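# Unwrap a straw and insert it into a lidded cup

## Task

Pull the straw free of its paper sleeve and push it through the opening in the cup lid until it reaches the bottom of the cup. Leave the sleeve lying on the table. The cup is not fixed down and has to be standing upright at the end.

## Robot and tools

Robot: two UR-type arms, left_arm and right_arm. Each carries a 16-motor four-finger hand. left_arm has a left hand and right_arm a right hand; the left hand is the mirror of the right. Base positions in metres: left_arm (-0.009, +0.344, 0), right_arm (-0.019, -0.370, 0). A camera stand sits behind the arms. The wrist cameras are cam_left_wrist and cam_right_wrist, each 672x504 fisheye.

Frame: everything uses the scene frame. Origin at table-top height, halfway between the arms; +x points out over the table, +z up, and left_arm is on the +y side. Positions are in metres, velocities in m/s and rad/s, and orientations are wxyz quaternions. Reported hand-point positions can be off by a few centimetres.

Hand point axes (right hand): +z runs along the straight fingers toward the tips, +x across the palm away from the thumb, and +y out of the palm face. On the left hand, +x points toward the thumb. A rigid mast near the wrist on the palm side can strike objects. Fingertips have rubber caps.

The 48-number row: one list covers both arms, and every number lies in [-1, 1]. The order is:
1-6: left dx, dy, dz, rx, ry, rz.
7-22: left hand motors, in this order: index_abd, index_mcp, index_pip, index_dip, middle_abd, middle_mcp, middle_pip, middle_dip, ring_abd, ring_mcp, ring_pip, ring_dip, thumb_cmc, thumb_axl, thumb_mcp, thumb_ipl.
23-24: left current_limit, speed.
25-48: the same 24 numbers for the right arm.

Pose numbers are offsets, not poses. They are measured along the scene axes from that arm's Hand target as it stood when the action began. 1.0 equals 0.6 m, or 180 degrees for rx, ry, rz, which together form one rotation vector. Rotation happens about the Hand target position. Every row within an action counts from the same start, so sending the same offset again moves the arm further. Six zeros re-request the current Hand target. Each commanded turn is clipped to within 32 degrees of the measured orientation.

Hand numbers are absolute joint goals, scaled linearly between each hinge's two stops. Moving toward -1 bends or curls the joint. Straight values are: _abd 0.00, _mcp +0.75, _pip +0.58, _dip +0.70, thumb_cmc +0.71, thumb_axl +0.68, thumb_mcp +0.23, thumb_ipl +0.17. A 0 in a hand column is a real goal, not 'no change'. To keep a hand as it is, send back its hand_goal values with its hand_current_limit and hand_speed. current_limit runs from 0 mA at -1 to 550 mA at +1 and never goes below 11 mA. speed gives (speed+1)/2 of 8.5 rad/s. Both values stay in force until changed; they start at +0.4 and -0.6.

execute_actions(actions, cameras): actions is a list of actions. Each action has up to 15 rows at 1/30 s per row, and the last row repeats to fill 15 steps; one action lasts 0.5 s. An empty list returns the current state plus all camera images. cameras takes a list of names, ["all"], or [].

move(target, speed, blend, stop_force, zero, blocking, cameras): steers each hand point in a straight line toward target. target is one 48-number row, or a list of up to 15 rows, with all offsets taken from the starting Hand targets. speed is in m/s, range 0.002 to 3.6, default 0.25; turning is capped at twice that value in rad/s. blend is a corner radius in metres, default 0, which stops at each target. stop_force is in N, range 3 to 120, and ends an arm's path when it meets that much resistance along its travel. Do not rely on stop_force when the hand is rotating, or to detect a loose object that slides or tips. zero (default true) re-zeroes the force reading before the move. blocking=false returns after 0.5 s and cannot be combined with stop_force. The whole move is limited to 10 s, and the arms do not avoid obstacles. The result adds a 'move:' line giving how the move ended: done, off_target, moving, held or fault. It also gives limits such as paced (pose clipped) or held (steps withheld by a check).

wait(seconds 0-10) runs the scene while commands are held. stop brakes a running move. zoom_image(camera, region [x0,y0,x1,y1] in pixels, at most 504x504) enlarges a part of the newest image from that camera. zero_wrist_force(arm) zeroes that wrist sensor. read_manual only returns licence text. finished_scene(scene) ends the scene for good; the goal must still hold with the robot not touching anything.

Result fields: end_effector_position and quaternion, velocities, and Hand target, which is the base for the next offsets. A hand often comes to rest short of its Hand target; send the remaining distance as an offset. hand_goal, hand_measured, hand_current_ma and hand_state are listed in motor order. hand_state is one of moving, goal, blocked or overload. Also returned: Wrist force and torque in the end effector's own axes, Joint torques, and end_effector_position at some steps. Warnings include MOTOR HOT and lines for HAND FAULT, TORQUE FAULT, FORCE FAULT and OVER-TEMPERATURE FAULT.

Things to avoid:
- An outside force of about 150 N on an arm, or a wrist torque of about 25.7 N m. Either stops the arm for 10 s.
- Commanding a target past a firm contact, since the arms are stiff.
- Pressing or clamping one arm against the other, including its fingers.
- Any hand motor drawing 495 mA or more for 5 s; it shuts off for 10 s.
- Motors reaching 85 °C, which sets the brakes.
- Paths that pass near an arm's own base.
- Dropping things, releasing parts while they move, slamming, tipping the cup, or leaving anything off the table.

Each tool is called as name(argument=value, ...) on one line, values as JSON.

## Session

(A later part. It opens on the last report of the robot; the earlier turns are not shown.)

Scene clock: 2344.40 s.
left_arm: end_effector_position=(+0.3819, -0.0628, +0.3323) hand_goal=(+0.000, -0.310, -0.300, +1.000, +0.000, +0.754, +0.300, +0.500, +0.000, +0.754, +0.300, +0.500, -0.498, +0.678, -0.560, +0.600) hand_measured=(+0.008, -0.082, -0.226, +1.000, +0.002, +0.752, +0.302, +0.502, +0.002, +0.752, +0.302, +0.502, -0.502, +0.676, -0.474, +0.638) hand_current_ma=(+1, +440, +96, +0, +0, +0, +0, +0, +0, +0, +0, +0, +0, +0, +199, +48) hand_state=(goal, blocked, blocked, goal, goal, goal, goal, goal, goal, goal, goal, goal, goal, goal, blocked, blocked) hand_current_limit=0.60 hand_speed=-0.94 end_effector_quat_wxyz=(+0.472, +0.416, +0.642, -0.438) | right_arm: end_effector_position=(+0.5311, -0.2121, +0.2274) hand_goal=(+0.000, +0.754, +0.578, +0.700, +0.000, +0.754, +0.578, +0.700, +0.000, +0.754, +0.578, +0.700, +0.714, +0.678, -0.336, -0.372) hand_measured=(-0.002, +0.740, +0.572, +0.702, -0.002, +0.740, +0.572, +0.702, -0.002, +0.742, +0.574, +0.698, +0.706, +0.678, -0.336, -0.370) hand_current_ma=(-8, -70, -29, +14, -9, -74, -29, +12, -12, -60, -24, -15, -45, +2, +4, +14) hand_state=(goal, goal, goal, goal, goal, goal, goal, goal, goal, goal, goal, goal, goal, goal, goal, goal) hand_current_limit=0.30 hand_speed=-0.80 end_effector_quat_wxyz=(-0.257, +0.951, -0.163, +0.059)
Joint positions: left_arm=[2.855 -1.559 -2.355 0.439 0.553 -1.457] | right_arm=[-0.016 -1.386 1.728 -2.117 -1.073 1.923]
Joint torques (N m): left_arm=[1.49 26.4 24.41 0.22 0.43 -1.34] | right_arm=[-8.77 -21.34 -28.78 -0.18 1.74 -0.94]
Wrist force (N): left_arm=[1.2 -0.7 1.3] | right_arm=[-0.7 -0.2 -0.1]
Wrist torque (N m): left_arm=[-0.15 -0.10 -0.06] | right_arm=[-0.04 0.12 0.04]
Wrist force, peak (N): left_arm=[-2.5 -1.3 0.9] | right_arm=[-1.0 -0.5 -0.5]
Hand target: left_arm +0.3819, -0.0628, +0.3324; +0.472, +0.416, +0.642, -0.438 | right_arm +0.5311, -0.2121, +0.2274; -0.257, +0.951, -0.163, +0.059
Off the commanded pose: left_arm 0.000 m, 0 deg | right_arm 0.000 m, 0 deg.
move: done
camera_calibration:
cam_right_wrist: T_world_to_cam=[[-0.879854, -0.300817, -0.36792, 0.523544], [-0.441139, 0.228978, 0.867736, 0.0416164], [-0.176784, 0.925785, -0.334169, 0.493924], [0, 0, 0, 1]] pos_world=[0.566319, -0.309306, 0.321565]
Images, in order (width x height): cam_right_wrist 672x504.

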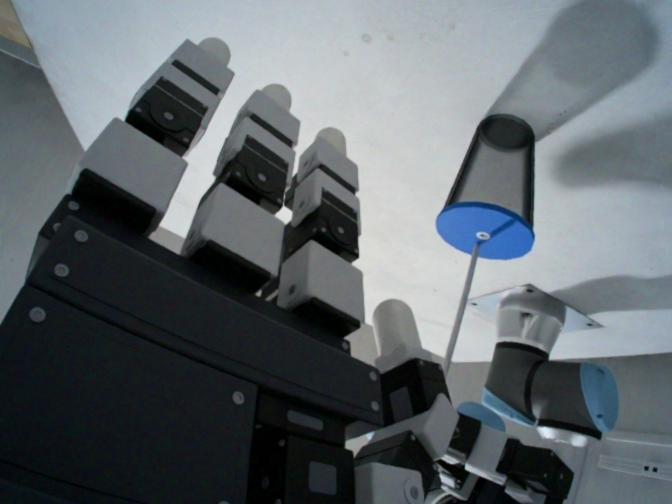

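move(target=[0,0,0.075,0,0,0,0,-0.31,-0.30,1.0,0,0.754,0.3,0.5,0,0.754,0.3,0.5,-0.499,0.677,-0.56,0.60,0.6,-0.94,-0.06,-0.08,0.2,0,0,0,0,0.754,0.577,0.70,0,0.754,0.577,0.70,0,0.754,0.577,0.70,0.714,0.677,-0.337,-0.373,0.3,-0.8], speed=0.1)

move(target=[0,0,0,0,0,0,0,-0.31,-0.30,1.0,0,0.754,0.3,0.5,0,0.754,0.3,0.5,-0.499,0.677,-0.56,0.60,0.6,-0.94,0,-0.02,0.02,0.1815,0.2205,-0.082,0,0.205,-0.204,1.0,0,0.205,-0.204,1.0,0,0.754,0.577,0.70,-0.689,0.677,-0.281,0.654,0.3,-0.8], speed=0.3)

Scene clock: 2495.87 s.
left_arm: end_effector_position=(+0.3819, -0.0628, +0.3773) hand_goal=(+0.000, -0.310, -0.300, +1.000, +0.000, +0.754, +0.300, +0.500, +0.000, +0.754, +0.300, +0.500, -0.498, +0.678, -0.560, +0.600) hand_measured=(+0.008, -0.082, -0.226, +1.000, +0.002, +0.752, +0.302, +0.502, +0.002, +0.752, +0.302, +0.502, -0.502, +0.676, -0.474, +0.638) hand_current_ma=(+1, +440, +96, +0, +0, +0, +0, +0, +0, +0, +0, +0, +0, +0, +199, +48) hand_state=(goal, blocked, blocked, goal, goal, goal, goal, goal, goal, goal, goal, goal, goal, goal, blocked, blocked) hand_current_limit=0.60 hand_speed=-0.94 end_effector_quat_wxyz=(+0.472, +0.416, +0.642, -0.438) | right_arm: end_effector_position=(+0.4952, -0.2600, +0.3473) hand_goal=(+0.000, +0.754, +0.578, +0.700, +0.000, +0.754, +0.578, +0.700, +0.000, +0.754, +0.578, +0.700, +0.714, +0.678, -0.336, -0.372) hand_measured=(-0.002, +0.740, +0.572, +0.702, -0.002, +0.740, +0.572, +0.702, -0.002, +0.742, +0.574, +0.698, +0.706, +0.678, -0.336, -0.370) hand_current_ma=(-8, -70, -29, +14, -9, -74, -29, +12, -12, -60, -24, -15, -45, +1, +4, +14) hand_state=(goal, goal, goal, goal, goal, goal, goal, goal, goal, goal, goal, goal, goal, goal, goal, goal) hand_current_limit=0.30 hand_speed=-0.80 end_effector_quat_wxyz=(-0.257, +0.951, -0.163, +0.059)
Joint positions: left_arm=[2.855 -1.466 -2.29 0.282 0.553 -1.457] | right_arm=[-0.114 -1.547 1.582 -1.756 -1.056 1.814]
Joint torques (N m): left_arm=[-3.7 23.76 26.83 0.29 -1.01 2.43] | right_arm=[-9.81 -29.48 -30 -0.22 2.42 -1.56]
Wrist force (N): left_arm=[1.1 -0.9 1.4] | right_arm=[-0.8 0.0 -0.3]
Wrist torque (N m): left_arm=[-0.20 -0.08 -0.10] | right_arm=[0.02 0.16 0.03]
Wrist force, peak (N): left_arm=[1.3 -0.8 1.8] | right_arm=[-1.0 -0.5 -0.6]
Hand target: left_arm +0.3819, -0.0628, +0.3774; +0.472, +0.416, +0.642, -0.438 | right_arm +0.4951, -0.2601, +0.3474; -0.257, +0.951, -0.163, +0.059
Off the commanded pose: left_arm 0.000 m, 0 deg | right_arm 0.000 m, 0 deg.
move: done

Scene clock: 2498.27 s.
left_arm: end_effector_position=(+0.3819, -0.0628, +0.3774) hand_goal=(+0.000, -0.310, -0.300, +1.000, +0.000, +0.754, +0.300, +0.500, +0.000, +0.754, +0.300, +0.500, -0.498, +0.678, -0.560, +0.600) hand_measured=(+0.008, -0.082, -0.226, +1.000, +0.002, +0.752, +0.302, +0.502, +0.002, +0.752, +0.302, +0.502, -0.502, +0.676, -0.474, +0.638) hand_current_ma=(+1, +440, +96, +0, +0, +0, +0, +0, +0, +0, +0, +0, +0, +0, +199, +48) hand_state=(goal, blocked, blocked, goal, goal, goal, goal, goal, goal, goal, goal, goal, goal, goal, blocked, blocked) hand_current_limit=0.60 hand_speed=-0.94 end_effector_quat_wxyz=(+0.472, +0.416, +0.642, -0.438) | right_arm: end_effector_position=(+0.4951, -0.2721, +0.3594) hand_goal=(+0.000, +0.206, -0.204, +1.000, +0.000, +0.206, -0.204, +1.000, +0.000, +0.754, +0.578, +0.700, -0.688, +0.678, -0.280, +0.654) hand_measured=(-0.002, +0.208, -0.198, +0.998, -0.002, +0.208, -0.198, +0.998, -0.002, +0.742, +0.574, +0.698, -0.692, +0.678, -0.284, +0.652) hand_current_ma=(-8, +14, +26, -14, -9, +15, +26, -12, -12, -60, -24, -15, -17, +0, -20, -18) hand_state=(goal, goal, goal, goal, goal, goal, goal, goal, goal, goal, goal, goal, goal, goal, goal, goal) hand_current_limit=0.30 hand_speed=-0.80 end_effector_quat_wxyz=(-0.429, +0.778, -0.366, -0.277)
Joint positions: left_arm=[2.855 -1.466 -2.29 0.282 0.553 -1.457] | right_arm=[-0.316 -1.223 1.24 -0.89 -0.673 1.764]
Joint torques (N m): left_arm=[8.92 24.38 26.29 0.2 -1.58 2.49] | right_arm=[-9.74 -27.09 -29.38 1.51 2.5 -1.72]
Wrist force (N): left_arm=[1.4 -0.6 1.4] | right_arm=[-1.9 0.6 0.6]
Wrist torque (N m): left_arm=[-0.16 -0.11 -0.09] | right_arm=[0.08 0.24 -0.22]
Wrist force, peak (N): left_arm=[1.8 -0.9 1.4] | right_arm=[-2.1 0.9 0.4]
Hand target: left_arm +0.3819, -0.0628, +0.3774; +0.472, +0.416, +0.642, -0.438 | right_arm +0.4951, -0.2721, +0.3594; -0.429, +0.778, -0.366, -0.277
Off the commanded pose: left_arm 0.000 m, 0 deg | right_arm 0.000 m, 0 deg.
move: done

move(target=[0,0,0,0,0,0,0,-0.31,-0.30,1.0,0,0.754,0.3,0.5,0,0.754,0.3,0.5,-0.499,0.677,-0.56,0.60,0.6,-0.94,0.02,0.08,-0.05,0.2253,0.1845,-0.2733,0,0.205,-0.204,1.0,0,0.205,-0.204,1.0,0,0.754,0.577,0.70,-0.689,0.677,-0.281,0.654,0.3,-0.8], speed=0.3, cameras=["all"])

Scene clock: 2532.27 s.
left_arm: end_effector_position=(+0.3819, -0.0628, +0.3774) hand_goal=(+0.000, -0.310, -0.300, +1.000, +0.000, +0.754, +0.300, +0.500, +0.000, +0.754, +0.300, +0.500, -0.498, +0.678, -0.560, +0.600) hand_measured=(+0.008, -0.082, -0.226, +1.000, +0.002, +0.752, +0.302, +0.502, +0.002, +0.752, +0.302, +0.502, -0.502, +0.676, -0.474, +0.638) hand_current_ma=(+1, +440, +96, +0, +0, +0, +0, +0, +0, +0, +0, +0, +0, +0, +199, +48) hand_state=(goal, blocked, blocked, goal, goal, goal, goal, goal, goal, goal, goal, goal, goal, goal, blocked, blocked) hand_current_limit=0.60 hand_speed=-0.94 end_effector_quat_wxyz=(+0.472, +0.416, +0.642, -0.438) | right_arm: end_effector_position=(+0.5071, -0.2240, +0.3295) hand_goal=(+0.000, +0.206, -0.204, +1.000, +0.000, +0.206, -0.204, +1.000, +0.000, +0.754, +0.578, +0.700, -0.688, +0.678, -0.280, +0.654) hand_measured=(-0.002, +0.208, -0.202, +0.998, -0.002, +0.208, -0.202, +0.998, -0.002, +0.754, +0.576, +0.698, -0.694, +0.678, -0.282, +0.652) hand_current_ma=(-8, +10, +14, -14, -9, +11, +14, -12, -12, -5, -11, -15, -31, -1, -13, -12) hand_state=(goal, goal, goal, goal, goal, goal, goal, goal, goal, goal, goal, goal, goal, goal, goal, goal) hand_current_limit=0.30 hand_speed=-0.80 end_effector_quat_wxyz=(+0.617, -0.266, +0.634, +0.384)
Joint positions: left_arm=[2.855 -1.466 -2.29 0.282 0.553 -1.457] | right_arm=[-0.45 -1.384 1.936 -0.916 0.154 2.09]
Joint torques (N m): left_arm=[8.77 24.91 26.85 0.44 -1.75 2.47] | right_arm=[7.56 -32.25 -9.95 -3.89 2.17 1.74]
Wrist force (N): left_arm=[1.6 -0.6 1.3] | right_arm=[-1.6 2.1 0.4]
Wrist torque (N m): left_arm=[-0.15 -0.14 -0.08] | right_arm=[0.19 0.23 -0.38]
Wrist force, peak (N): left_arm=[1.7 -0.5 1.7] | right_arm=[-1.6 2.4 0.4]
Hand target: left_arm +0.3819, -0.0628, +0.3774; +0.472, +0.416, +0.642, -0.438 | right_arm +0.5071, -0.2241, +0.3294; +0.617, -0.265, +0.633, +0.384
Off the commanded pose: left_arm 0.000 m, 0 deg | right_arm 0.000 m, 0 deg.
move: done
camera_calibration:
cam_left_wrist: T_world_to_cam=[[-0.41434, -0.285923, 0.864043, -0.212734], [-0.776926, 0.605594, -0.172166, 0.352526], [-0.474034, -0.742633, -0.473063, 0.443624], [0, 0, 0, 1]] pos_world=[0.396035, 0.0551366, 0.454366]
cam_right_wrist: T_world_to_cam=[[-0.47541, 0.28474, 0.832412, 0.0669869], [0.0345545, -0.939402, 0.341072, -0.384283], [0.879086, 0.190913, 0.436762, -0.419308], [0, 0, 0, 1]] pos_world=[0.413733, -0.300019, 0.258445]

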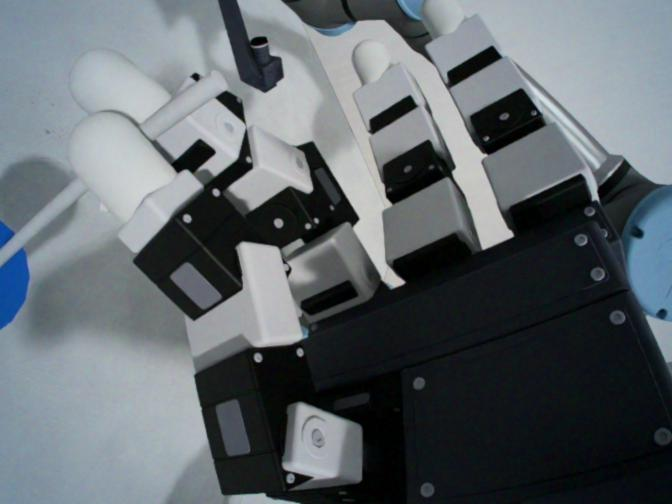

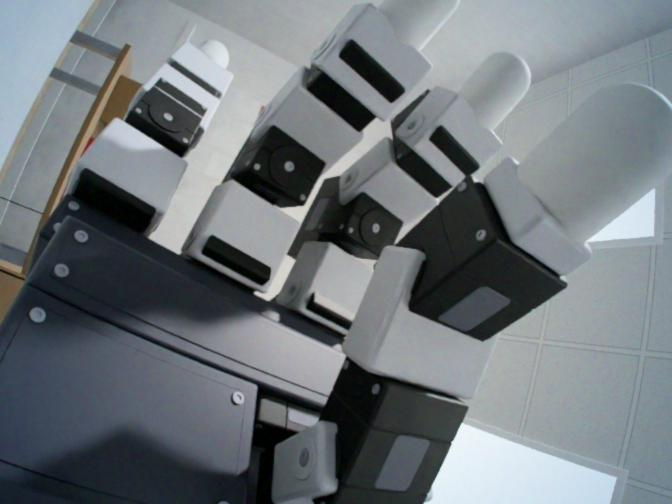

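zoom_image(camera="cam_left_wrist", region=[0, 60, 252, 312])

Scaled by 2.000 from the camera's 672x504 image, which has a finer 960x720 frame.

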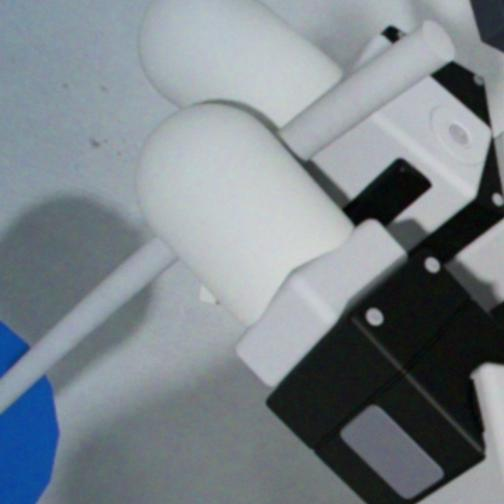

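move(target=[0,0,0,0,0,0,0,-0.31,-0.30,1.0,0,0.754,0.3,0.5,0,0.754,0.3,0.5,-0.499,0.677,-0.56,0.60,0.6,-0.94,-0.0218,0.2683,-0.1468,0,0,0,0,0.205,-0.204,1.0,0,0.205,-0.204,1.0,0,0.754,0.577,0.70,-0.689,0.677,-0.281,0.654,0.3,-0.8], speed=0.15, cameras=["all"])

Scene clock: 2587.53 s.
left_arm: end_effector_position=(+0.3819, -0.0628, +0.3774) hand_goal=(+0.000, -0.310, -0.300, +1.000, +0.000, +0.754, +0.300, +0.500, +0.000, +0.754, +0.300, +0.500, -0.498, +0.678, -0.560, +0.600) hand_measured=(+0.008, -0.082, -0.226, +1.000, +0.002, +0.752, +0.302, +0.502, +0.002, +0.752, +0.302, +0.502, -0.502, +0.676, -0.474, +0.638) hand_current_ma=(+1, +440, +96, +0, +0, +0, +0, +0, +0, +0, +0, +0, +0, +0, +199, +48) hand_state=(goal, blocked, blocked, goal, goal, goal, goal, goal, goal, goal, goal, goal, goal, goal, blocked, blocked) hand_current_limit=0.60 hand_speed=-0.94 end_effector_quat_wxyz=(+0.472, +0.416, +0.642, -0.438) | right_arm: end_effector_position=(+0.4940, -0.0633, +0.2414) hand_goal=(+0.000, +0.206, -0.204, +1.000, +0.000, +0.206, -0.204, +1.000, +0.000, +0.754, +0.578, +0.700, -0.688, +0.678, -0.280, +0.654) hand_measured=(-0.002, +0.208, -0.202, +0.998, -0.002, +0.208, -0.202, +0.998, -0.002, +0.754, +0.576, +0.698, -0.694, +0.678, -0.282, +0.652) hand_current_ma=(-8, +10, +14, -14, -9, +11, +14, -12, -12, -2, -10, -15, -32, -1, -13, -12) hand_state=(goal, goal, goal, goal, goal, goal, goal, goal, goal, goal, goal, goal, goal, goal, goal, goal) hand_current_limit=0.30 hand_speed=-0.80 end_effector_quat_wxyz=(+0.617, -0.265, +0.633, +0.384)
Joint positions: left_arm=[2.855 -1.466 -2.29 0.282 0.553 -1.457] | right_arm=[-0.109 -1.237 2.006 -0.891 0.488 1.839]
Joint torques (N m): left_arm=[8.03 24.15 27.13 0.6 -1.79 2.45] | right_arm=[8.4 -21.43 -23.84 -4.16 1.31 -1.62]
Wrist force (N): left_arm=[1.6 -0.4 1.4] | right_arm=[-1.7 2.1 0.4]
Wrist torque (N m): left_arm=[-0.12 -0.13 -0.08] | right_arm=[0.19 0.26 -0.29]
Wrist force, peak (N): left_arm=[1.5 -0.7 1.7] | right_arm=[-1.3 2.5 1.1]
Hand target: left_arm +0.3819, -0.0628, +0.3774; +0.472, +0.416, +0.642, -0.438 | right_arm +0.4941, -0.0631, +0.2413; +0.617, -0.265, +0.633, +0.384
Off the commanded pose: left_arm 0.000 m, 0 deg | right_arm 0.000 m, 0 deg.
move: done
camera_calibration:
cam_left_wrist: T_world_to_cam=[[-0.41434, -0.285923, 0.864043, -0.212734], [-0.776926, 0.605594, -0.172166, 0.352526], [-0.474034, -0.742633, -0.473063, 0.443624], [0, 0, 0, 1]] pos_world=[0.396035, 0.0551366, 0.454366]
cam_right_wrist: T_world_to_cam=[[-0.476706, 0.282626, 0.83239, 0.08884], [0.0347608, -0.940106, 0.339106, -0.202461], [0.878375, 0.190589, 0.43833, -0.400004], [0, 0, 0, 1]] pos_world=[0.400742, -0.139207, 0.17004]

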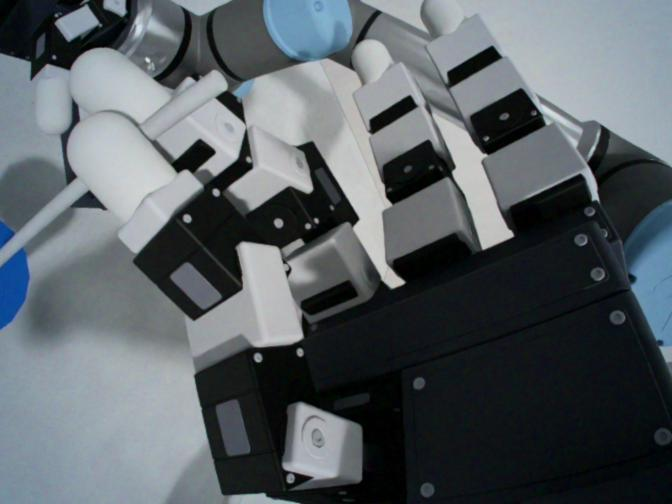

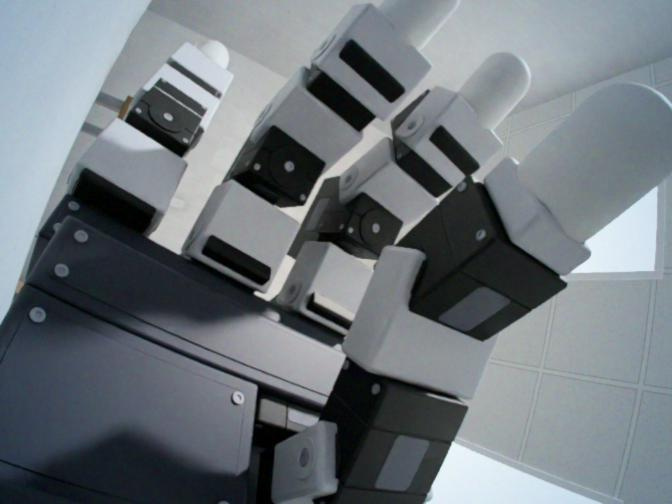

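move(target=[0,0,0,0,0,0,0,-0.31,-0.30,1.0,0,0.754,0.3,0.5,0,0.754,0.3,0.5,-0.499,0.677,-0.56,0.60,0.6,-0.94,-0.0676,0.0472,0.0132,0,0,0,0,0.205,-0.204,1.0,0,0.205,-0.204,1.0,0,0.754,0.577,0.70,-0.689,0.677,-0.281,0.654,0.3,-0.8], speed=0.06, cameras=["all"])

Scene clock: 2595.00 s.
left_arm: end_effector_position=(+0.3819, -0.0628, +0.3774) hand_goal=(+0.000, -0.310, -0.300, +1.000, +0.000, +0.754, +0.300, +0.500, +0.000, +0.754, +0.300, +0.500, -0.498, +0.678, -0.560, +0.600) hand_measured=(+0.008, -0.082, -0.226, +1.000, +0.002, +0.752, +0.302, +0.502, +0.002, +0.752, +0.302, +0.502, -0.502, +0.676, -0.474, +0.638) hand_current_ma=(+1, +440, +96, +0, +0, +0, +0, +0, +0, +0, +0, +0, +0, +0, +199, +48) hand_state=(goal, blocked, blocked, goal, goal, goal, goal, goal, goal, goal, goal, goal, goal, goal, blocked, blocked) hand_current_limit=0.60 hand_speed=-0.94 end_effector_quat_wxyz=(+0.472, +0.416, +0.642, -0.438) | right_arm: end_effector_position=(+0.4537, -0.0349, +0.2492) hand_goal=(+0.000, +0.206, -0.204, +1.000, +0.000, +0.206, -0.204, +1.000, +0.000, +0.754, +0.578, +0.700, -0.688, +0.678, -0.280, +0.654) hand_measured=(-0.002, +0.208, -0.202, +0.998, -0.002, +0.208, -0.202, +0.998, -0.002, +0.754, +0.576, +0.698, -0.694, +0.678, -0.282, +0.652) hand_current_ma=(-8, +10, +14, -14, -9, +11, +14, -12, -12, -2, -10, -15, -32, -1, -13, -12) hand_state=(goal, goal, goal, goal, goal, goal, goal, goal, goal, goal, goal, goal, goal, goal, goal, goal) hand_current_limit=0.30 hand_speed=-0.80 end_effector_quat_wxyz=(+0.617, -0.265, +0.633, +0.384)
Joint positions: left_arm=[2.855 -1.466 -2.29 0.282 0.553 -1.457] | right_arm=[-0.051 -1.317 2.092 -0.886 0.546 1.825]
Joint torques (N m): left_arm=[7.88 23.86 26.48 0.56 -1.69 2.41] | right_arm=[6.17 -32.19 -7.27 1.82 1.77 -1.3]
Wrist force (N): left_arm=[1.4 -0.9 1.2] | right_arm=[-1.5 1.9 0.6]
Wrist torque (N m): left_arm=[-0.18 -0.11 -0.08] | right_arm=[0.13 0.22 -0.28]
Wrist force, peak (N): left_arm=[1.7 -0.9 1.7] | right_arm=[-2.0 2.3 0.5]
Hand target: left_arm +0.3819, -0.0628, +0.3774; +0.472, +0.416, +0.642, -0.438 | right_arm +0.4535, -0.0348, +0.2492; +0.617, -0.265, +0.633, +0.384
Off the commanded pose: left_arm 0.000 m, 0 deg | right_arm 0.000 m, 0 deg.
move: done
camera_calibration:
cam_left_wrist: T_world_to_cam=[[-0.41434, -0.285923, 0.864043, -0.212734], [-0.776926, 0.605594, -0.172166, 0.352526], [-0.474034, -0.742633, -0.473063, 0.443624], [0, 0, 0, 1]] pos_world=[0.396035, 0.0551366, 0.454366]
cam_right_wrist: T_world_to_cam=[[-0.476748, 0.282616, 0.83237, 0.0551271], [0.0347653, -0.940105, 0.339108, -0.177008], [0.878352, 0.190606, 0.438368, -0.373434], [0, 0, 0, 1]] pos_world=[0.360442, -0.110807, 0.17784]

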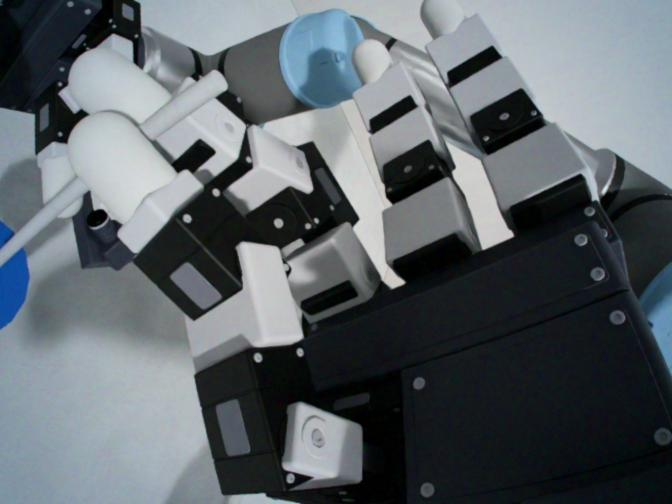

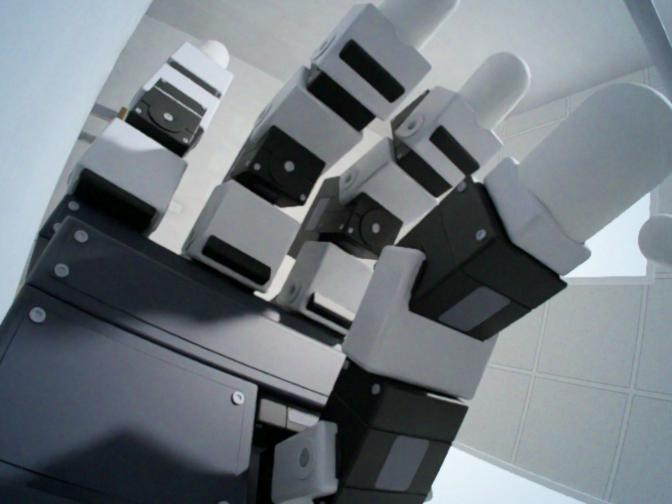

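zoom_image(camera="cam_right_wrist", region=[462, 0, 672, 280])

Scaled by 1.800 from the camera's 672x504 image, which has a finer 960x720 frame.

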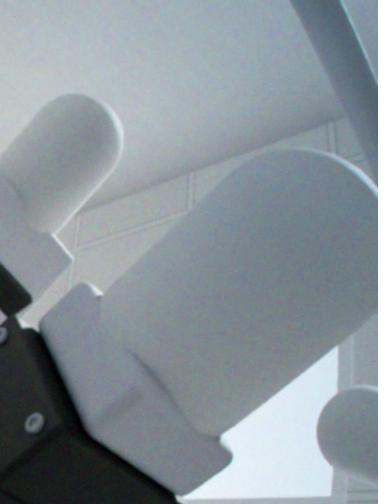

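move(target=[0,0,0,0,0,0,0,-0.31,-0.30,1.0,0,0.754,0.3,0.5,0,0.754,0.3,0.5,-0.499,0.677,-0.56,0.60,0.6,-0.94,-0.0541,0.0376,0.0105,0,0,0,0,0.205,-0.204,1.0,0,0.205,-0.204,1.0,0,0.754,0.577,0.70,-0.689,0.677,-0.281,0.654,0.3,-0.8], speed=0.04, cameras=["all"])

Scene clock: 2617.43 s.
left_arm: end_effector_position=(+0.3819, -0.0628, +0.3774) hand_goal=(+0.000, -0.310, -0.300, +1.000, +0.000, +0.754, +0.300, +0.500, +0.000, +0.754, +0.300, +0.500, -0.498, +0.678, -0.560, +0.600) hand_measured=(+0.008, -0.082, -0.226, +1.000, +0.002, +0.752, +0.302, +0.502, +0.002, +0.752, +0.302, +0.502, -0.502, +0.676, -0.474, +0.638) hand_current_ma=(+1, +440, +96, +0, +0, +0, +0, +0, +0, +0, +0, +0, +0, +0, +199, +48) hand_state=(goal, blocked, blocked, goal, goal, goal, goal, goal, goal, goal, goal, goal, goal, goal, blocked, blocked) hand_current_limit=0.60 hand_speed=-0.94 end_effector_quat_wxyz=(+0.472, +0.416, +0.642, -0.438) | right_arm: end_effector_position=(+0.4212, -0.0124, +0.2555) hand_goal=(+0.000, +0.206, -0.204, +1.000, +0.000, +0.206, -0.204, +1.000, +0.000, +0.754, +0.578, +0.700, -0.688, +0.678, -0.280, +0.654) hand_measured=(-0.002, +0.208, -0.202, +0.998, -0.002, +0.208, -0.202, +0.998, -0.002, +0.754, +0.576, +0.698, -0.694, +0.678, -0.282, +0.652) hand_current_ma=(-8, +10, +14, -14, -9, +11, +14, -12, -12, -2, -10, -15, -32, -1, -13, -12) hand_state=(goal, goal, goal, goal, goal, goal, goal, goal, goal, goal, goal, goal, goal, goal, goal, goal) hand_current_limit=0.30 hand_speed=-0.80 end_effector_quat_wxyz=(+0.617, -0.265, +0.633, +0.384)
Joint positions: left_arm=[2.855 -1.466 -2.29 0.282 0.553 -1.457] | right_arm=[0.004 -1.379 2.153 -0.875 0.6 1.815]
Joint torques (N m): left_arm=[8.18 24.09 25.94 0.55 -1.84 2.44] | right_arm=[7.89 -29.88 -8.36 1.37 1.5 -1.56]
Wrist force (N): left_arm=[1.4 -0.8 1.5] | right_arm=[-1.7 2.4 0.4]
Wrist torque (N m): left_arm=[-0.19 -0.10 -0.09] | right_arm=[0.22 0.24 -0.28]
Wrist force, peak (N): left_arm=[1.7 -1.0 1.5] | right_arm=[-1.6 2.5 0.7]
Hand target: left_arm +0.3819, -0.0628, +0.3774; +0.472, +0.416, +0.642, -0.438 | right_arm +0.4210, -0.0122, +0.2555; +0.617, -0.265, +0.633, +0.384
Off the commanded pose: left_arm 0.000 m, 0 deg | right_arm 0.000 m, 0 deg.
move: done
camera_calibration:
cam_left_wrist: T_world_to_cam=[[-0.41434, -0.285923, 0.864043, -0.212734], [-0.776926, 0.605594, -0.172166, 0.352526], [-0.474034, -0.742633, -0.473063, 0.443624], [0, 0, 0, 1]] pos_world=[0.396035, 0.0551366, 0.454366]
cam_right_wrist: T_world_to_cam=[[-0.476748, 0.282616, 0.83237, 0.02803], [0.0347653, -0.940105, 0.339108, -0.156862], [0.878352, 0.190606, 0.438368, -0.351938], [0, 0, 0, 1]] pos_world=[0.327942, -0.0883073, 0.18414]

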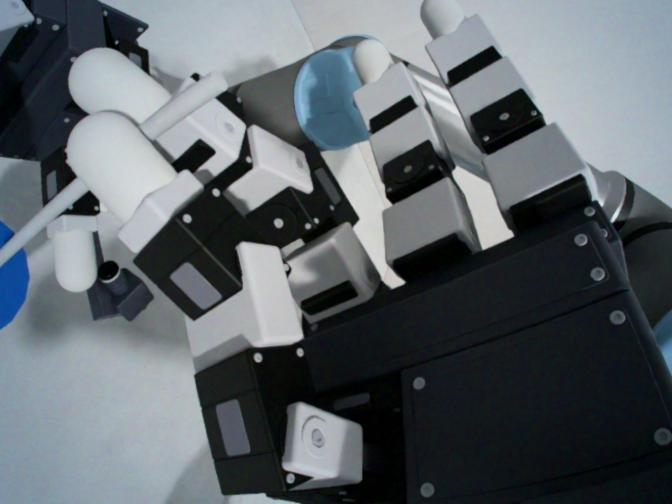

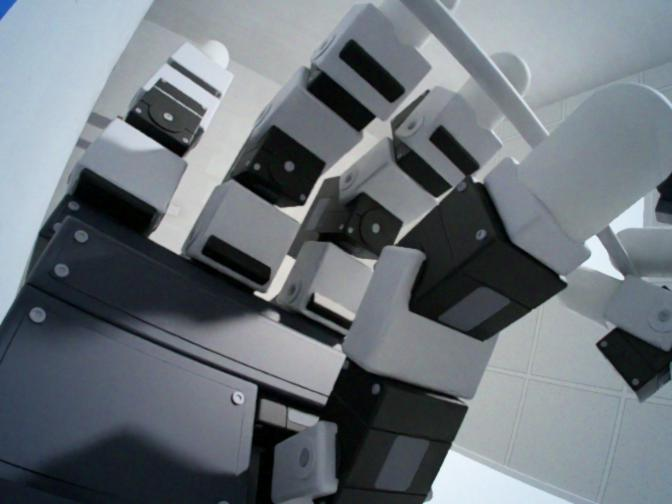

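move(target=[0,0,0,0,0,0,0,-0.31,-0.30,1.0,0,0.754,0.3,0.5,0,0.754,0.3,0.5,-0.499,0.677,-0.56,0.60,0.6,-0.94,0,0,0,0,0,0,0,0.05,-0.204,1.0,0,0.05,-0.204,1.0,0,0.754,0.577,0.70,-0.689,0.677,-0.42,0.654,0.3,-0.9], speed=0.04, cameras=["cam_right_wrist"])

zoom_image(camera="cam_right_wrist", region=[352, 0, 672, 320])

Scene clock: 2628.93 s.
left_arm: end_effector_position=(+0.3819, -0.0628, +0.3774) hand_goal=(+0.000, -0.310, -0.300, +1.000, +0.000, +0.754, +0.300, +0.500, +0.000, +0.754, +0.300, +0.500, -0.498, +0.678, -0.560, +0.600) hand_measured=(+0.008, -0.082, -0.226, +1.000, +0.002, +0.752, +0.302, +0.502, +0.002, +0.752, +0.302, +0.502, -0.502, +0.676, -0.474, +0.638) hand_current_ma=(+1, +440, +96, +0, +0, +0, +0, +0, +0, +0, +0, +0, +0, +0, +199, +48) hand_state=(goal, blocked, blocked, goal, goal, goal, goal, goal, goal, goal, goal, goal, goal, goal, blocked, blocked) hand_current_limit=0.60 hand_speed=-0.94 end_effector_quat_wxyz=(+0.472, +0.416, +0.642, -0.438) | right_arm: end_effector_position=(+0.4210, -0.0122, +0.2555) hand_goal=(+0.000, +0.050, -0.204, +1.000, +0.000, +0.050, -0.204, +1.000, +0.000, +0.754, +0.578, +0.700, -0.688, +0.678, -0.420, +0.654) hand_measured=(-0.002, +0.054, -0.202, +0.998, -0.002, +0.054, -0.202, +0.998, -0.002, +0.754, +0.576, +0.698, -0.694, +0.678, -0.418, +0.652) hand_current_ma=(-8, +17, +13, -14, -9, +19, +13, -12, -12, -2, -10, -15, -32, -5, +17, -12) hand_state=(goal, goal, goal, goal, goal, goal, goal, goal, goal, goal, goal, goal, goal, goal, goal, goal) hand_current_limit=0.30 hand_speed=-0.90 end_effector_quat_wxyz=(+0.617, -0.265, +0.633, +0.384)
Joint positions: left_arm=[2.855 -1.466 -2.29 0.282 0.553 -1.457] | right_arm=[0.004 -1.38 2.153 -0.875 0.6 1.815]
Joint torques (N m): left_arm=[8.16 24.01 25.89 0.72 -1.61 2.39] | right_arm=[7.45 -28.56 -8.08 1.57 1.74 -1.58]
Wrist force (N): left_arm=[1.6 -0.6 1.2] | right_arm=[-1.6 2.1 0.4]
Wrist torque (N m): left_arm=[-0.14 -0.14 -0.07] | right_arm=[0.17 0.23 -0.30]
Wrist force, peak (N): left_arm=[1.6 -0.8 1.6] | right_arm=[-1.8 2.2 0.3]
Hand target: left_arm +0.3819, -0.0628, +0.3774; +0.472, +0.416, +0.642, -0.438 | right_arm +0.4210, -0.0122, +0.2555; +0.617, -0.265, +0.633, +0.384
Off the commanded pose: left_arm 0.000 m, 0 deg | right_arm 0.000 m, 0 deg.
move: done
camera_calibration:
cam_right_wrist: T_world_to_cam=[[-0.476723, 0.282622, 0.832382, 0.027785], [0.0346825, -0.940123, 0.339067, -0.156668], [0.878369, 0.19051, 0.438376, -0.351859], [0, 0, 0, 1]] pos_world=[0.327741, -0.0881073, 0.18424]
Images, in order (width x height): cam_right_wrist 672x504.

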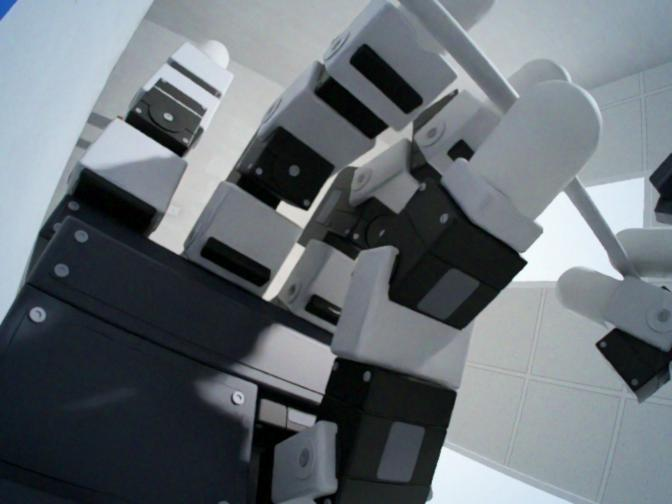

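Scaled by 1.575 from the camera's 672x504 image, which has a finer 960x720 frame.

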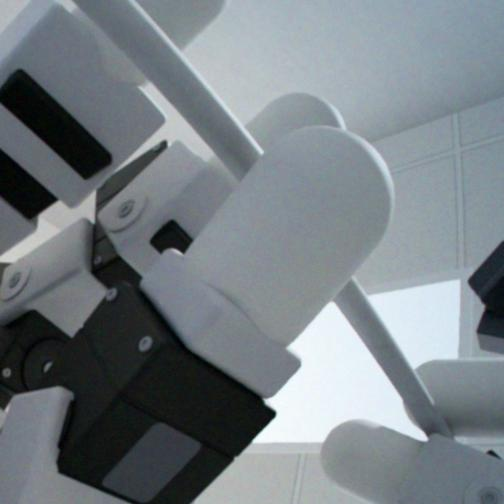

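move(target=[0,0,0,0,0,0,0,-0.31,-0.30,1.0,0,0.754,0.3,0.5,0,0.754,0.3,0.5,-0.499,0.677,-0.56,0.60,0.6,-0.94,0,0,0,0,0,0,0,-0.05,-0.22,1.0,0,-0.05,-0.22,1.0,0,0.754,0.577,0.70,-0.689,0.677,-0.46,0.65,0.3,-0.94], speed=0.04, cameras=["cam_right_wrist"])

zoom_image(camera="cam_right_wrist", region=[352, 0, 672, 320])

Scene clock: 2638.00 s.
left_arm: end_effector_position=(+0.3819, -0.0628, +0.3774) hand_goal=(+0.000, -0.310, -0.300, +1.000, +0.000, +0.754, +0.300, +0.500, +0.000, +0.754, +0.300, +0.500, -0.498, +0.678, -0.560, +0.600) hand_measured=(+0.008, -0.082, -0.226, +1.000, +0.002, +0.752, +0.302, +0.502, +0.002, +0.752, +0.302, +0.502, -0.502, +0.676, -0.474, +0.638) hand_current_ma=(+1, +440, +96, +0, +0, +0, +0, +0, +0, +0, +0, +0, +0, +0, +199, +48) hand_state=(goal, blocked, blocked, goal, goal, goal, goal, goal, goal, goal, goal, goal, goal, goal, blocked, blocked) hand_current_limit=0.60 hand_speed=-0.94 end_effector_quat_wxyz=(+0.472, +0.416, +0.642, -0.438) | right_arm: end_effector_position=(+0.4210, -0.0122, +0.2555) hand_goal=(+0.000, -0.050, -0.220, +1.000, +0.000, -0.050, -0.220, +1.000, +0.000, +0.754, +0.578, +0.700, -0.688, +0.678, -0.460, +0.650) hand_measured=(-0.002, -0.048, -0.218, +0.998, -0.002, -0.046, -0.218, +0.998, -0.002, +0.754, +0.576, +0.698, -0.694, +0.676, -0.456, +0.652) hand_current_ma=(-8, +16, +13, -14, -9, +17, +13, -12, -12, -2, -10, -15, -32, -7, +22, +11) hand_state=(goal, goal, goal, goal, goal, goal, goal, goal, goal, goal, goal, goal, goal, goal, goal, goal) hand_current_limit=0.30 hand_speed=-0.94 end_effector_quat_wxyz=(+0.617, -0.265, +0.633, +0.384)
Joint positions: left_arm=[2.855 -1.466 -2.29 0.282 0.553 -1.457] | right_arm=[0.004 -1.38 2.153 -0.875 0.6 1.815]
Joint torques (N m): left_arm=[7.65 24.22 25.86 0.66 -1.7 2.38] | right_arm=[7.54 -29.91 -8.78 1.34 1.5 -1.49]
Wrist force (N): left_arm=[1.5 -0.6 1.3] | right_arm=[-1.7 1.8 0.6]
Wrist torque (N m): left_arm=[-0.15 -0.14 -0.07] | right_arm=[0.12 0.21 -0.31]
Wrist force, peak (N): left_arm=[1.5 -0.6 1.7] | right_arm=[-1.8 2.2 0.4]
Hand target: left_arm +0.3819, -0.0628, +0.3774; +0.472, +0.416, +0.642, -0.438 | right_arm +0.4210, -0.0122, +0.2555; +0.617, -0.265, +0.633, +0.384
Off the commanded pose: left_arm 0.000 m, 0 deg | right_arm 0.000 m, 0 deg.
move: done
camera_calibration:
cam_right_wrist: T_world_to_cam=[[-0.476723, 0.282622, 0.832382, 0.027785], [0.0346825, -0.940123, 0.339067, -0.156668], [0.878369, 0.19051, 0.438376, -0.351859], [0, 0, 0, 1]] pos_world=[0.327741, -0.0881073, 0.18424]
Images, in order (width x height): cam_right_wrist 672x504.

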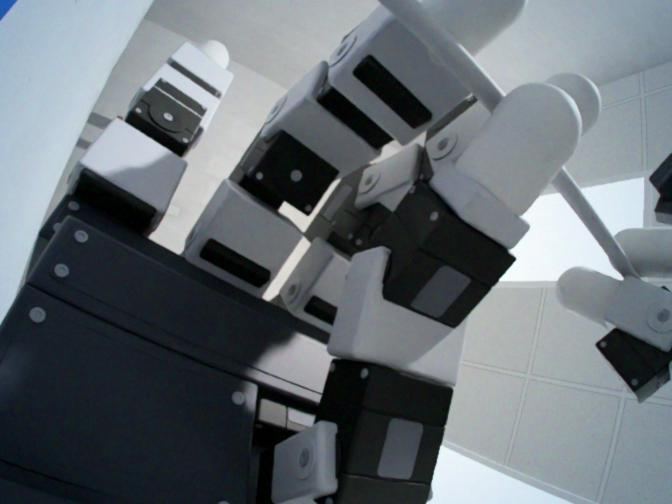

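Scaled by 1.575 from the camera's 672x504 image, which has a finer 960x720 frame.

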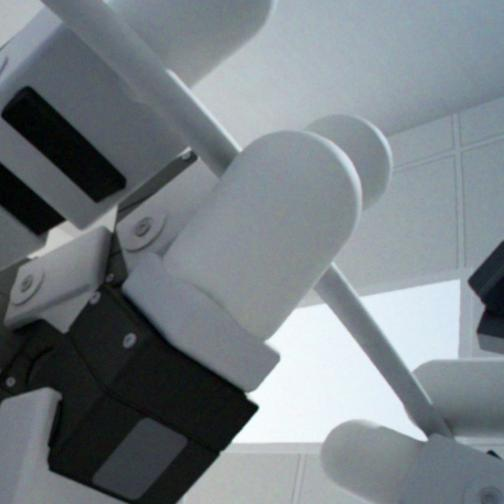

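move(target=[0,0,0,0,0,0,0,-0.31,-0.30,1.0,0,0.754,0.3,0.5,0,0.754,0.3,0.5,-0.499,0.677,-0.56,0.60,0.6,-0.94,0,0,0,0,0,0,0,-0.12,-0.24,1.0,0,-0.12,-0.24,1.0,0,0.754,0.577,0.70,-0.689,0.677,-0.50,0.64,0.4,-0.95], speed=0.04)

move(target=[0,0,0,0,0,0,0,-0.31,-0.30,1.0,0,0.754,0.3,0.5,0,0.754,0.3,0.5,-0.499,0.677,-0.56,0.60,0.6,-0.94,0,0,0,0,0,0,0,-0.22,-0.28,1.0,0,-0.22,-0.28,1.0,0,0.754,0.577,0.70,-0.689,0.677,-0.54,0.61,0.4,-0.95], speed=0.04, cameras=["all"])

zoom_image(camera="cam_right_wrist", region=[352, 0, 672, 320])

Scene clock: 2646.50 s.
left_arm: end_effector_position=(+0.3819, -0.0628, +0.3774) hand_goal=(+0.000, -0.310, -0.300, +1.000, +0.000, +0.754, +0.300, +0.500, +0.000, +0.754, +0.300, +0.500, -0.498, +0.678, -0.560, +0.600) hand_measured=(+0.008, -0.084, -0.226, +1.000, +0.002, +0.752, +0.302, +0.502, +0.002, +0.752, +0.302, +0.502, -0.502, +0.676, -0.474, +0.638) hand_current_ma=(+1, +440, +96, +0, +0, +0, +0, +0, +0, +0, +0, +0, +0, +0, +199, +48) hand_state=(goal, blocked, blocked, goal, goal, goal, goal, goal, goal, goal, goal, goal, goal, goal, blocked, blocked) hand_current_limit=0.60 hand_speed=-0.94 end_effector_quat_wxyz=(+0.472, +0.416, +0.642, -0.438) | right_arm: end_effector_position=(+0.4210, -0.0122, +0.2555) hand_goal=(+0.000, -0.120, -0.240, +1.000, +0.000, -0.120, -0.240, +1.000, +0.000, +0.754, +0.578, +0.700, -0.688, +0.678, -0.500, +0.640) hand_measured=(-0.002, -0.082, -0.234, +1.000, -0.002, -0.070, -0.228, +1.000, -0.002, +0.754, +0.576, +0.698, -0.694, +0.676, -0.466, +0.650) hand_current_ma=(-9, +199, +30, -1, -12, +263, +59, -1, -12, -2, -10, -15, -32, -7, +215, +65) hand_state=(goal, blocked, goal, goal, goal, blocked, goal, goal, goal, goal, goal, goal, goal, goal, blocked, goal) hand_current_limit=0.40 hand_speed=-0.95 end_effector_quat_wxyz=(+0.617, -0.265, +0.633, +0.384)
Joint positions: left_arm=[2.855 -1.466 -2.29 0.282 0.553 -1.457] | right_arm=[0.004 -1.38 2.153 -0.875 0.6 1.815]
Joint torques (N m): left_arm=[8.17 24.04 25.96 0.69 -1.66 2.52] | right_arm=[6.01 -28.76 -9.07 1.15 1.25 -1.38]
Wrist force (N): left_arm=[1.2 -0.8 1.2] | right_arm=[-1.3 1.8 0.2]
Wrist torque (N m): left_arm=[-0.17 -0.10 -0.08] | right_arm=[0.16 0.20 -0.29]
Wrist force, peak (N): left_arm=[1.6 -1.0 1.4] | right_arm=[-1.9 2.2 0.4]
Hand target: left_arm +0.3819, -0.0628, +0.3774; +0.472, +0.416, +0.642, -0.438 | right_arm +0.4210, -0.0122, +0.2555; +0.617, -0.265, +0.633, +0.384
Off the commanded pose: left_arm 0.000 m, 0 deg | right_arm 0.000 m, 0 deg.
move: done

Scene clock: 2647.00 s.
left_arm: end_effector_position=(+0.3819, -0.0628, +0.3774) hand_goal=(+0.000, -0.310, -0.300, +1.000, +0.000, +0.754, +0.300, +0.500, +0.000, +0.754, +0.300, +0.500, -0.498, +0.678, -0.560, +0.600) hand_measured=(+0.008, -0.084, -0.226, +1.000, +0.002, +0.752, +0.302, +0.502, +0.002, +0.752, +0.302, +0.502, -0.502, +0.676, -0.474, +0.638) hand_current_ma=(+1, +440, +96, +0, +0, +0, +0, +0, +0, +0, +0, +0, +0, +0, +199, +48) hand_state=(goal, blocked, blocked, goal, goal, goal, goal, goal, goal, goal, goal, goal, goal, goal, blocked, blocked) hand_current_limit=0.60 hand_speed=-0.94 end_effector_quat_wxyz=(+0.472, +0.416, +0.642, -0.438) | right_arm: end_effector_position=(+0.4210, -0.0122, +0.2555) hand_goal=(+0.000, -0.220, -0.280, +1.000, +0.000, -0.220, -0.280, +1.000, +0.000, +0.754, +0.578, +0.700, -0.688, +0.678, -0.540, +0.610) hand_measured=(-0.002, -0.086, -0.236, +1.000, -0.004, -0.076, -0.232, +1.000, -0.002, +0.754, +0.576, +0.698, -0.694, +0.676, -0.466, +0.650) hand_current_ma=(-11, +385, +216, -1, -14, +385, +243, -1, -12, -2, -10, -15, -32, -7, +385, +268) hand_state=(goal, blocked, blocked, goal, goal, blocked, blocked, goal, goal, goal, goal, goal, goal, goal, blocked, blocked) hand_current_limit=0.40 hand_speed=-0.95 end_effector_quat_wxyz=(+0.617, -0.265, +0.633, +0.384)
Joint positions: left_arm=[2.855 -1.466 -2.29 0.282 0.553 -1.457] | right_arm=[0.004 -1.38 2.153 -0.875 0.6 1.815]
Joint torques (N m): left_arm=[7.9 24.24 25.76 0.62 -1.64 2.32] | right_arm=[6.97 -29.52 -10.29 1.16 1.28 -1.36]
Wrist force (N): left_arm=[0.9 -1.0 1.3] | right_arm=[-1.5 1.8 0.6]
Wrist torque (N m): left_arm=[-0.18 -0.08 -0.09] | right_arm=[0.14 0.24 -0.32]
Wrist force, peak (N): left_arm=[1.1 -1.0 1.5] | right_arm=[-1.5 2.0 0.6]
Hand target: left_arm +0.3819, -0.0628, +0.3774; +0.472, +0.416, +0.642, -0.438 | right_arm +0.4210, -0.0122, +0.2555; +0.617, -0.265, +0.633, +0.384
Off the commanded pose: left_arm 0.000 m, 0 deg | right_arm 0.000 m, 0 deg.
move: done
camera_calibration:
cam_left_wrist: T_world_to_cam=[[-0.41434, -0.285923, 0.864043, -0.212734], [-0.776926, 0.605594, -0.172166, 0.352526], [-0.474034, -0.742633, -0.473063, 0.443624], [0, 0, 0, 1]] pos_world=[0.396035, 0.0551366, 0.454366]
cam_right_wrist: T_world_to_cam=[[-0.476723, 0.282622, 0.832382, 0.027785], [0.0346825, -0.940123, 0.339067, -0.156668], [0.878369, 0.19051, 0.438376, -0.351859], [0, 0, 0, 1]] pos_world=[0.327741, -0.0881073, 0.18424]

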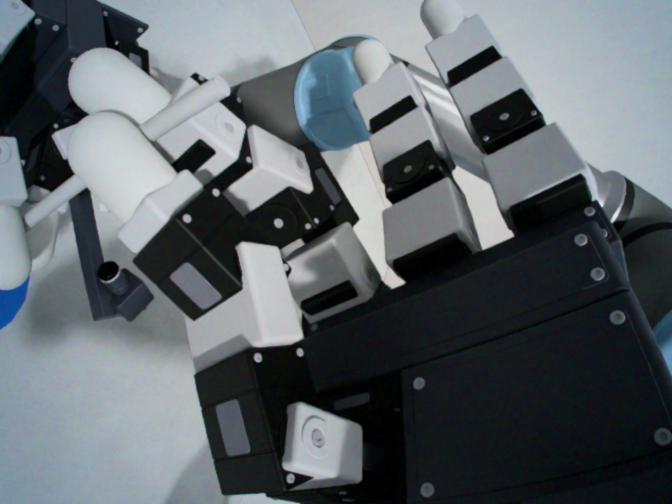

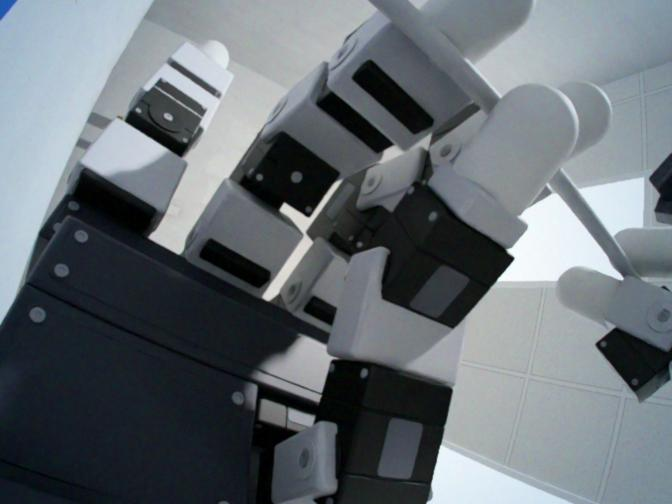

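Scaled by 1.575 from the camera's 672x504 image, which has a finer 960x720 frame.

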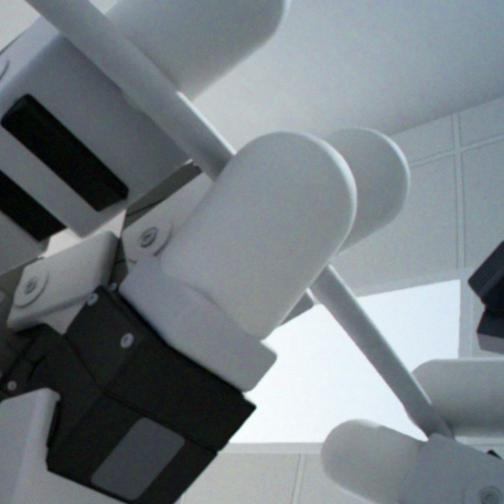

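move(target=[0,0,0,0,0,0,0,-0.05,-0.22,1.0,0,0.754,0.3,0.5,0,0.754,0.3,0.5,-0.499,0.677,-0.44,0.65,0.4,-0.95,0,0,0,0,0,0,0,-0.22,-0.28,1.0,0,-0.22,-0.28,1.0,0,0.754,0.577,0.70,-0.689,0.677,-0.54,0.61,0.4,-0.95], speed=0.04)

move(target=[0,0,0,0,0,0,0,0.205,-0.204,1.0,0,0.754,0.3,0.5,0,0.754,0.3,0.5,-0.499,0.677,-0.281,0.654,0.4,-0.9,0,0,0,0,0,0,0,-0.22,-0.28,1.0,0,-0.22,-0.28,1.0,0,0.754,0.577,0.70,-0.689,0.677,-0.54,0.61,0.4,-0.95], speed=0.04, cameras=["all"])

Scene clock: 2657.87 s.
left_arm: end_effector_position=(+0.3819, -0.0628, +0.3774) hand_goal=(+0.000, -0.050, -0.220, +1.000, +0.000, +0.754, +0.300, +0.500, +0.000, +0.754, +0.300, +0.500, -0.498, +0.678, -0.440, +0.650) hand_measured=(+0.008, -0.052, -0.216, +1.000, +0.002, +0.752, +0.302, +0.502, +0.002, +0.752, +0.302, +0.502, -0.494, +0.678, -0.442, +0.652) hand_current_ma=(+1, +0, +0, +0, +0, +0, +0, +0, +0, +0, +0, +0, +1, +0, +0, +0) hand_state=(goal, goal, goal, goal, goal, goal, goal, goal, goal, goal, goal, goal, goal, goal, goal, goal) hand_current_limit=0.40 hand_speed=-0.95 end_effector_quat_wxyz=(+0.472, +0.416, +0.642, -0.438) | right_arm: end_effector_position=(+0.4210, -0.0122, +0.2555) hand_goal=(+0.000, -0.220, -0.280, +1.000, +0.000, -0.220, -0.280, +1.000, +0.000, +0.754, +0.578, +0.700, -0.688, +0.678, -0.540, +0.610) hand_measured=(-0.004, -0.086, -0.236, +1.000, -0.004, -0.076, -0.240, +1.000, -0.002, +0.754, +0.576, +0.698, -0.694, +0.676, -0.466, +0.650) hand_current_ma=(-17, +385, +216, -1, -20, +385, +196, -1, -12, -2, -10, -15, -32, -7, +385, +268) hand_state=(goal, blocked, blocked, goal, goal, blocked, blocked, goal, goal, goal, goal, goal, goal, goal, blocked, blocked) hand_current_limit=0.40 hand_speed=-0.95 end_effector_quat_wxyz=(+0.617, -0.265, +0.633, +0.384)
Joint positions: left_arm=[2.855 -1.466 -2.29 0.282 0.553 -1.457] | right_arm=[0.004 -1.38 2.153 -0.875 0.6 1.815]
Joint torques (N m): left_arm=[7.9 23.73 26.36 0.79 -1.55 2.47] | right_arm=[6.55 -28.26 -10.83 0.79 1.03 -1.44]
Wrist force (N): left_arm=[1.5 -1.0 1.3] | right_arm=[-1.4 2.1 0.4]
Wrist torque (N m): left_arm=[-0.20 -0.14 -0.06] | right_arm=[0.17 0.20 -0.30]
Wrist force, peak (N): left_arm=[1.4 -0.6 1.8] | right_arm=[-1.4 2.2 0.5]
Hand target: left_arm +0.3819, -0.0628, +0.3774; +0.472, +0.416, +0.642, -0.438 | right_arm +0.4210, -0.0122, +0.2555; +0.617, -0.265, +0.633, +0.384
Off the commanded pose: left_arm 0.000 m, 0 deg | right_arm 0.000 m, 0 deg.
move: done

Scene clock: 2658.90 s.
left_arm: end_effector_position=(+0.3819, -0.0628, +0.3774) hand_goal=(+0.000, +0.206, -0.204, +1.000, +0.000, +0.754, +0.300, +0.500, +0.000, +0.754, +0.300, +0.500, -0.498, +0.678, -0.280, +0.654) hand_measured=(+0.008, +0.204, -0.206, +1.000, +0.002, +0.752, +0.302, +0.502, +0.002, +0.752, +0.302, +0.502, -0.492, +0.678, -0.282, +0.652) hand_current_ma=(+1, +0, +0, +0, +0, +0, +0, +0, +0, +0, +0, +0, +1, +0, +0, +0) hand_state=(goal, goal, goal, goal, goal, goal, goal, goal, goal, goal, goal, goal, goal, goal, goal, goal) hand_current_limit=0.40 hand_speed=-0.90 end_effector_quat_wxyz=(+0.472, +0.416, +0.642, -0.438) | right_arm: end_effector_position=(+0.4210, -0.0122, +0.2555) hand_goal=(+0.000, -0.220, -0.280, +1.000, +0.000, -0.220, -0.280, +1.000, +0.000, +0.754, +0.578, +0.700, -0.688, +0.678, -0.540, +0.610) hand_measured=(-0.004, -0.086, -0.236, +1.000, -0.004, -0.076, -0.240, +1.000, -0.002, +0.754, +0.576, +0.698, -0.694, +0.676, -0.466, +0.650) hand_current_ma=(-17, +385, +216, -1, -20, +385, +196, -1, -12, -2, -10, -15, -32, -7, +385, +268) hand_state=(goal, blocked, blocked, goal, goal, blocked, blocked, goal, goal, goal, goal, goal, goal, goal, blocked, blocked) hand_current_limit=0.40 hand_speed=-0.95 end_effector_quat_wxyz=(+0.617, -0.265, +0.633, +0.384)
Joint positions: left_arm=[2.855 -1.466 -2.29 0.282 0.553 -1.457] | right_arm=[0.004 -1.38 2.153 -0.875 0.6 1.815]
Joint torques (N m): left_arm=[7.56 22.95 26.09 0.78 -1.39 2.3] | right_arm=[6.8 -28.24 -10.51 0.9 0.86 -1.3]
Wrist force (N): left_arm=[1.4 -0.7 1.2] | right_arm=[-1.6 2.0 0.3]
Wrist torque (N m): left_arm=[-0.16 -0.12 -0.07] | right_arm=[0.16 0.22 -0.32]
Wrist force, peak (N): left_arm=[1.4 -0.7 1.4] | right_arm=[-1.6 2.3 0.4]
Hand target: left_arm +0.3819, -0.0628, +0.3774; +0.472, +0.416, +0.642, -0.438 | right_arm +0.4210, -0.0122, +0.2555; +0.617, -0.265, +0.633, +0.384
Off the commanded pose: left_arm 0.000 m, 0 deg | right_arm 0.000 m, 0 deg.
move: done
camera_calibration:
cam_left_wrist: T_world_to_cam=[[-0.41434, -0.285923, 0.864043, -0.212734], [-0.776926, 0.605594, -0.172166, 0.352526], [-0.474034, -0.742633, -0.473063, 0.443624], [0, 0, 0, 1]] pos_world=[0.396035, 0.0551366, 0.454366]
cam_right_wrist: T_world_to_cam=[[-0.476723, 0.282622, 0.832382, 0.027785], [0.0346825, -0.940123, 0.339067, -0.156668], [0.878369, 0.19051, 0.438376, -0.351859], [0, 0, 0, 1]] pos_world=[0.327741, -0.0881073, 0.18424]

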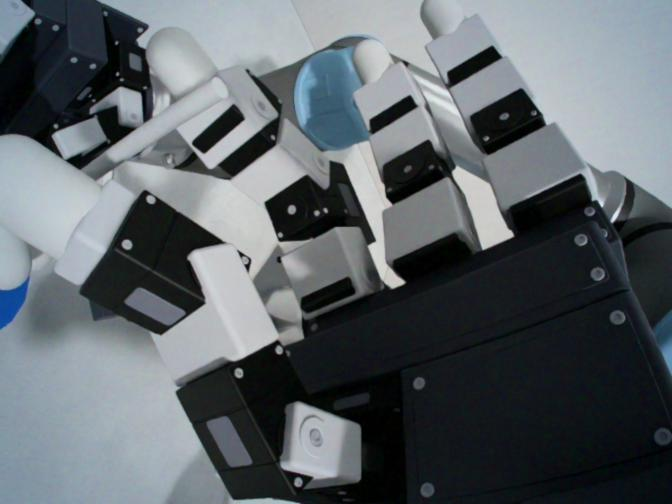

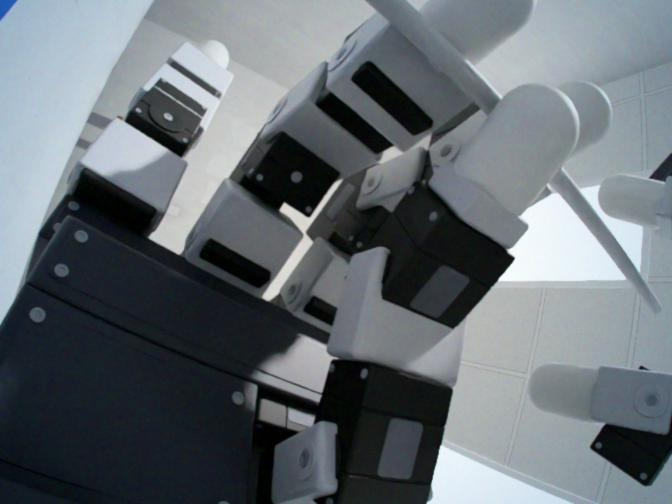

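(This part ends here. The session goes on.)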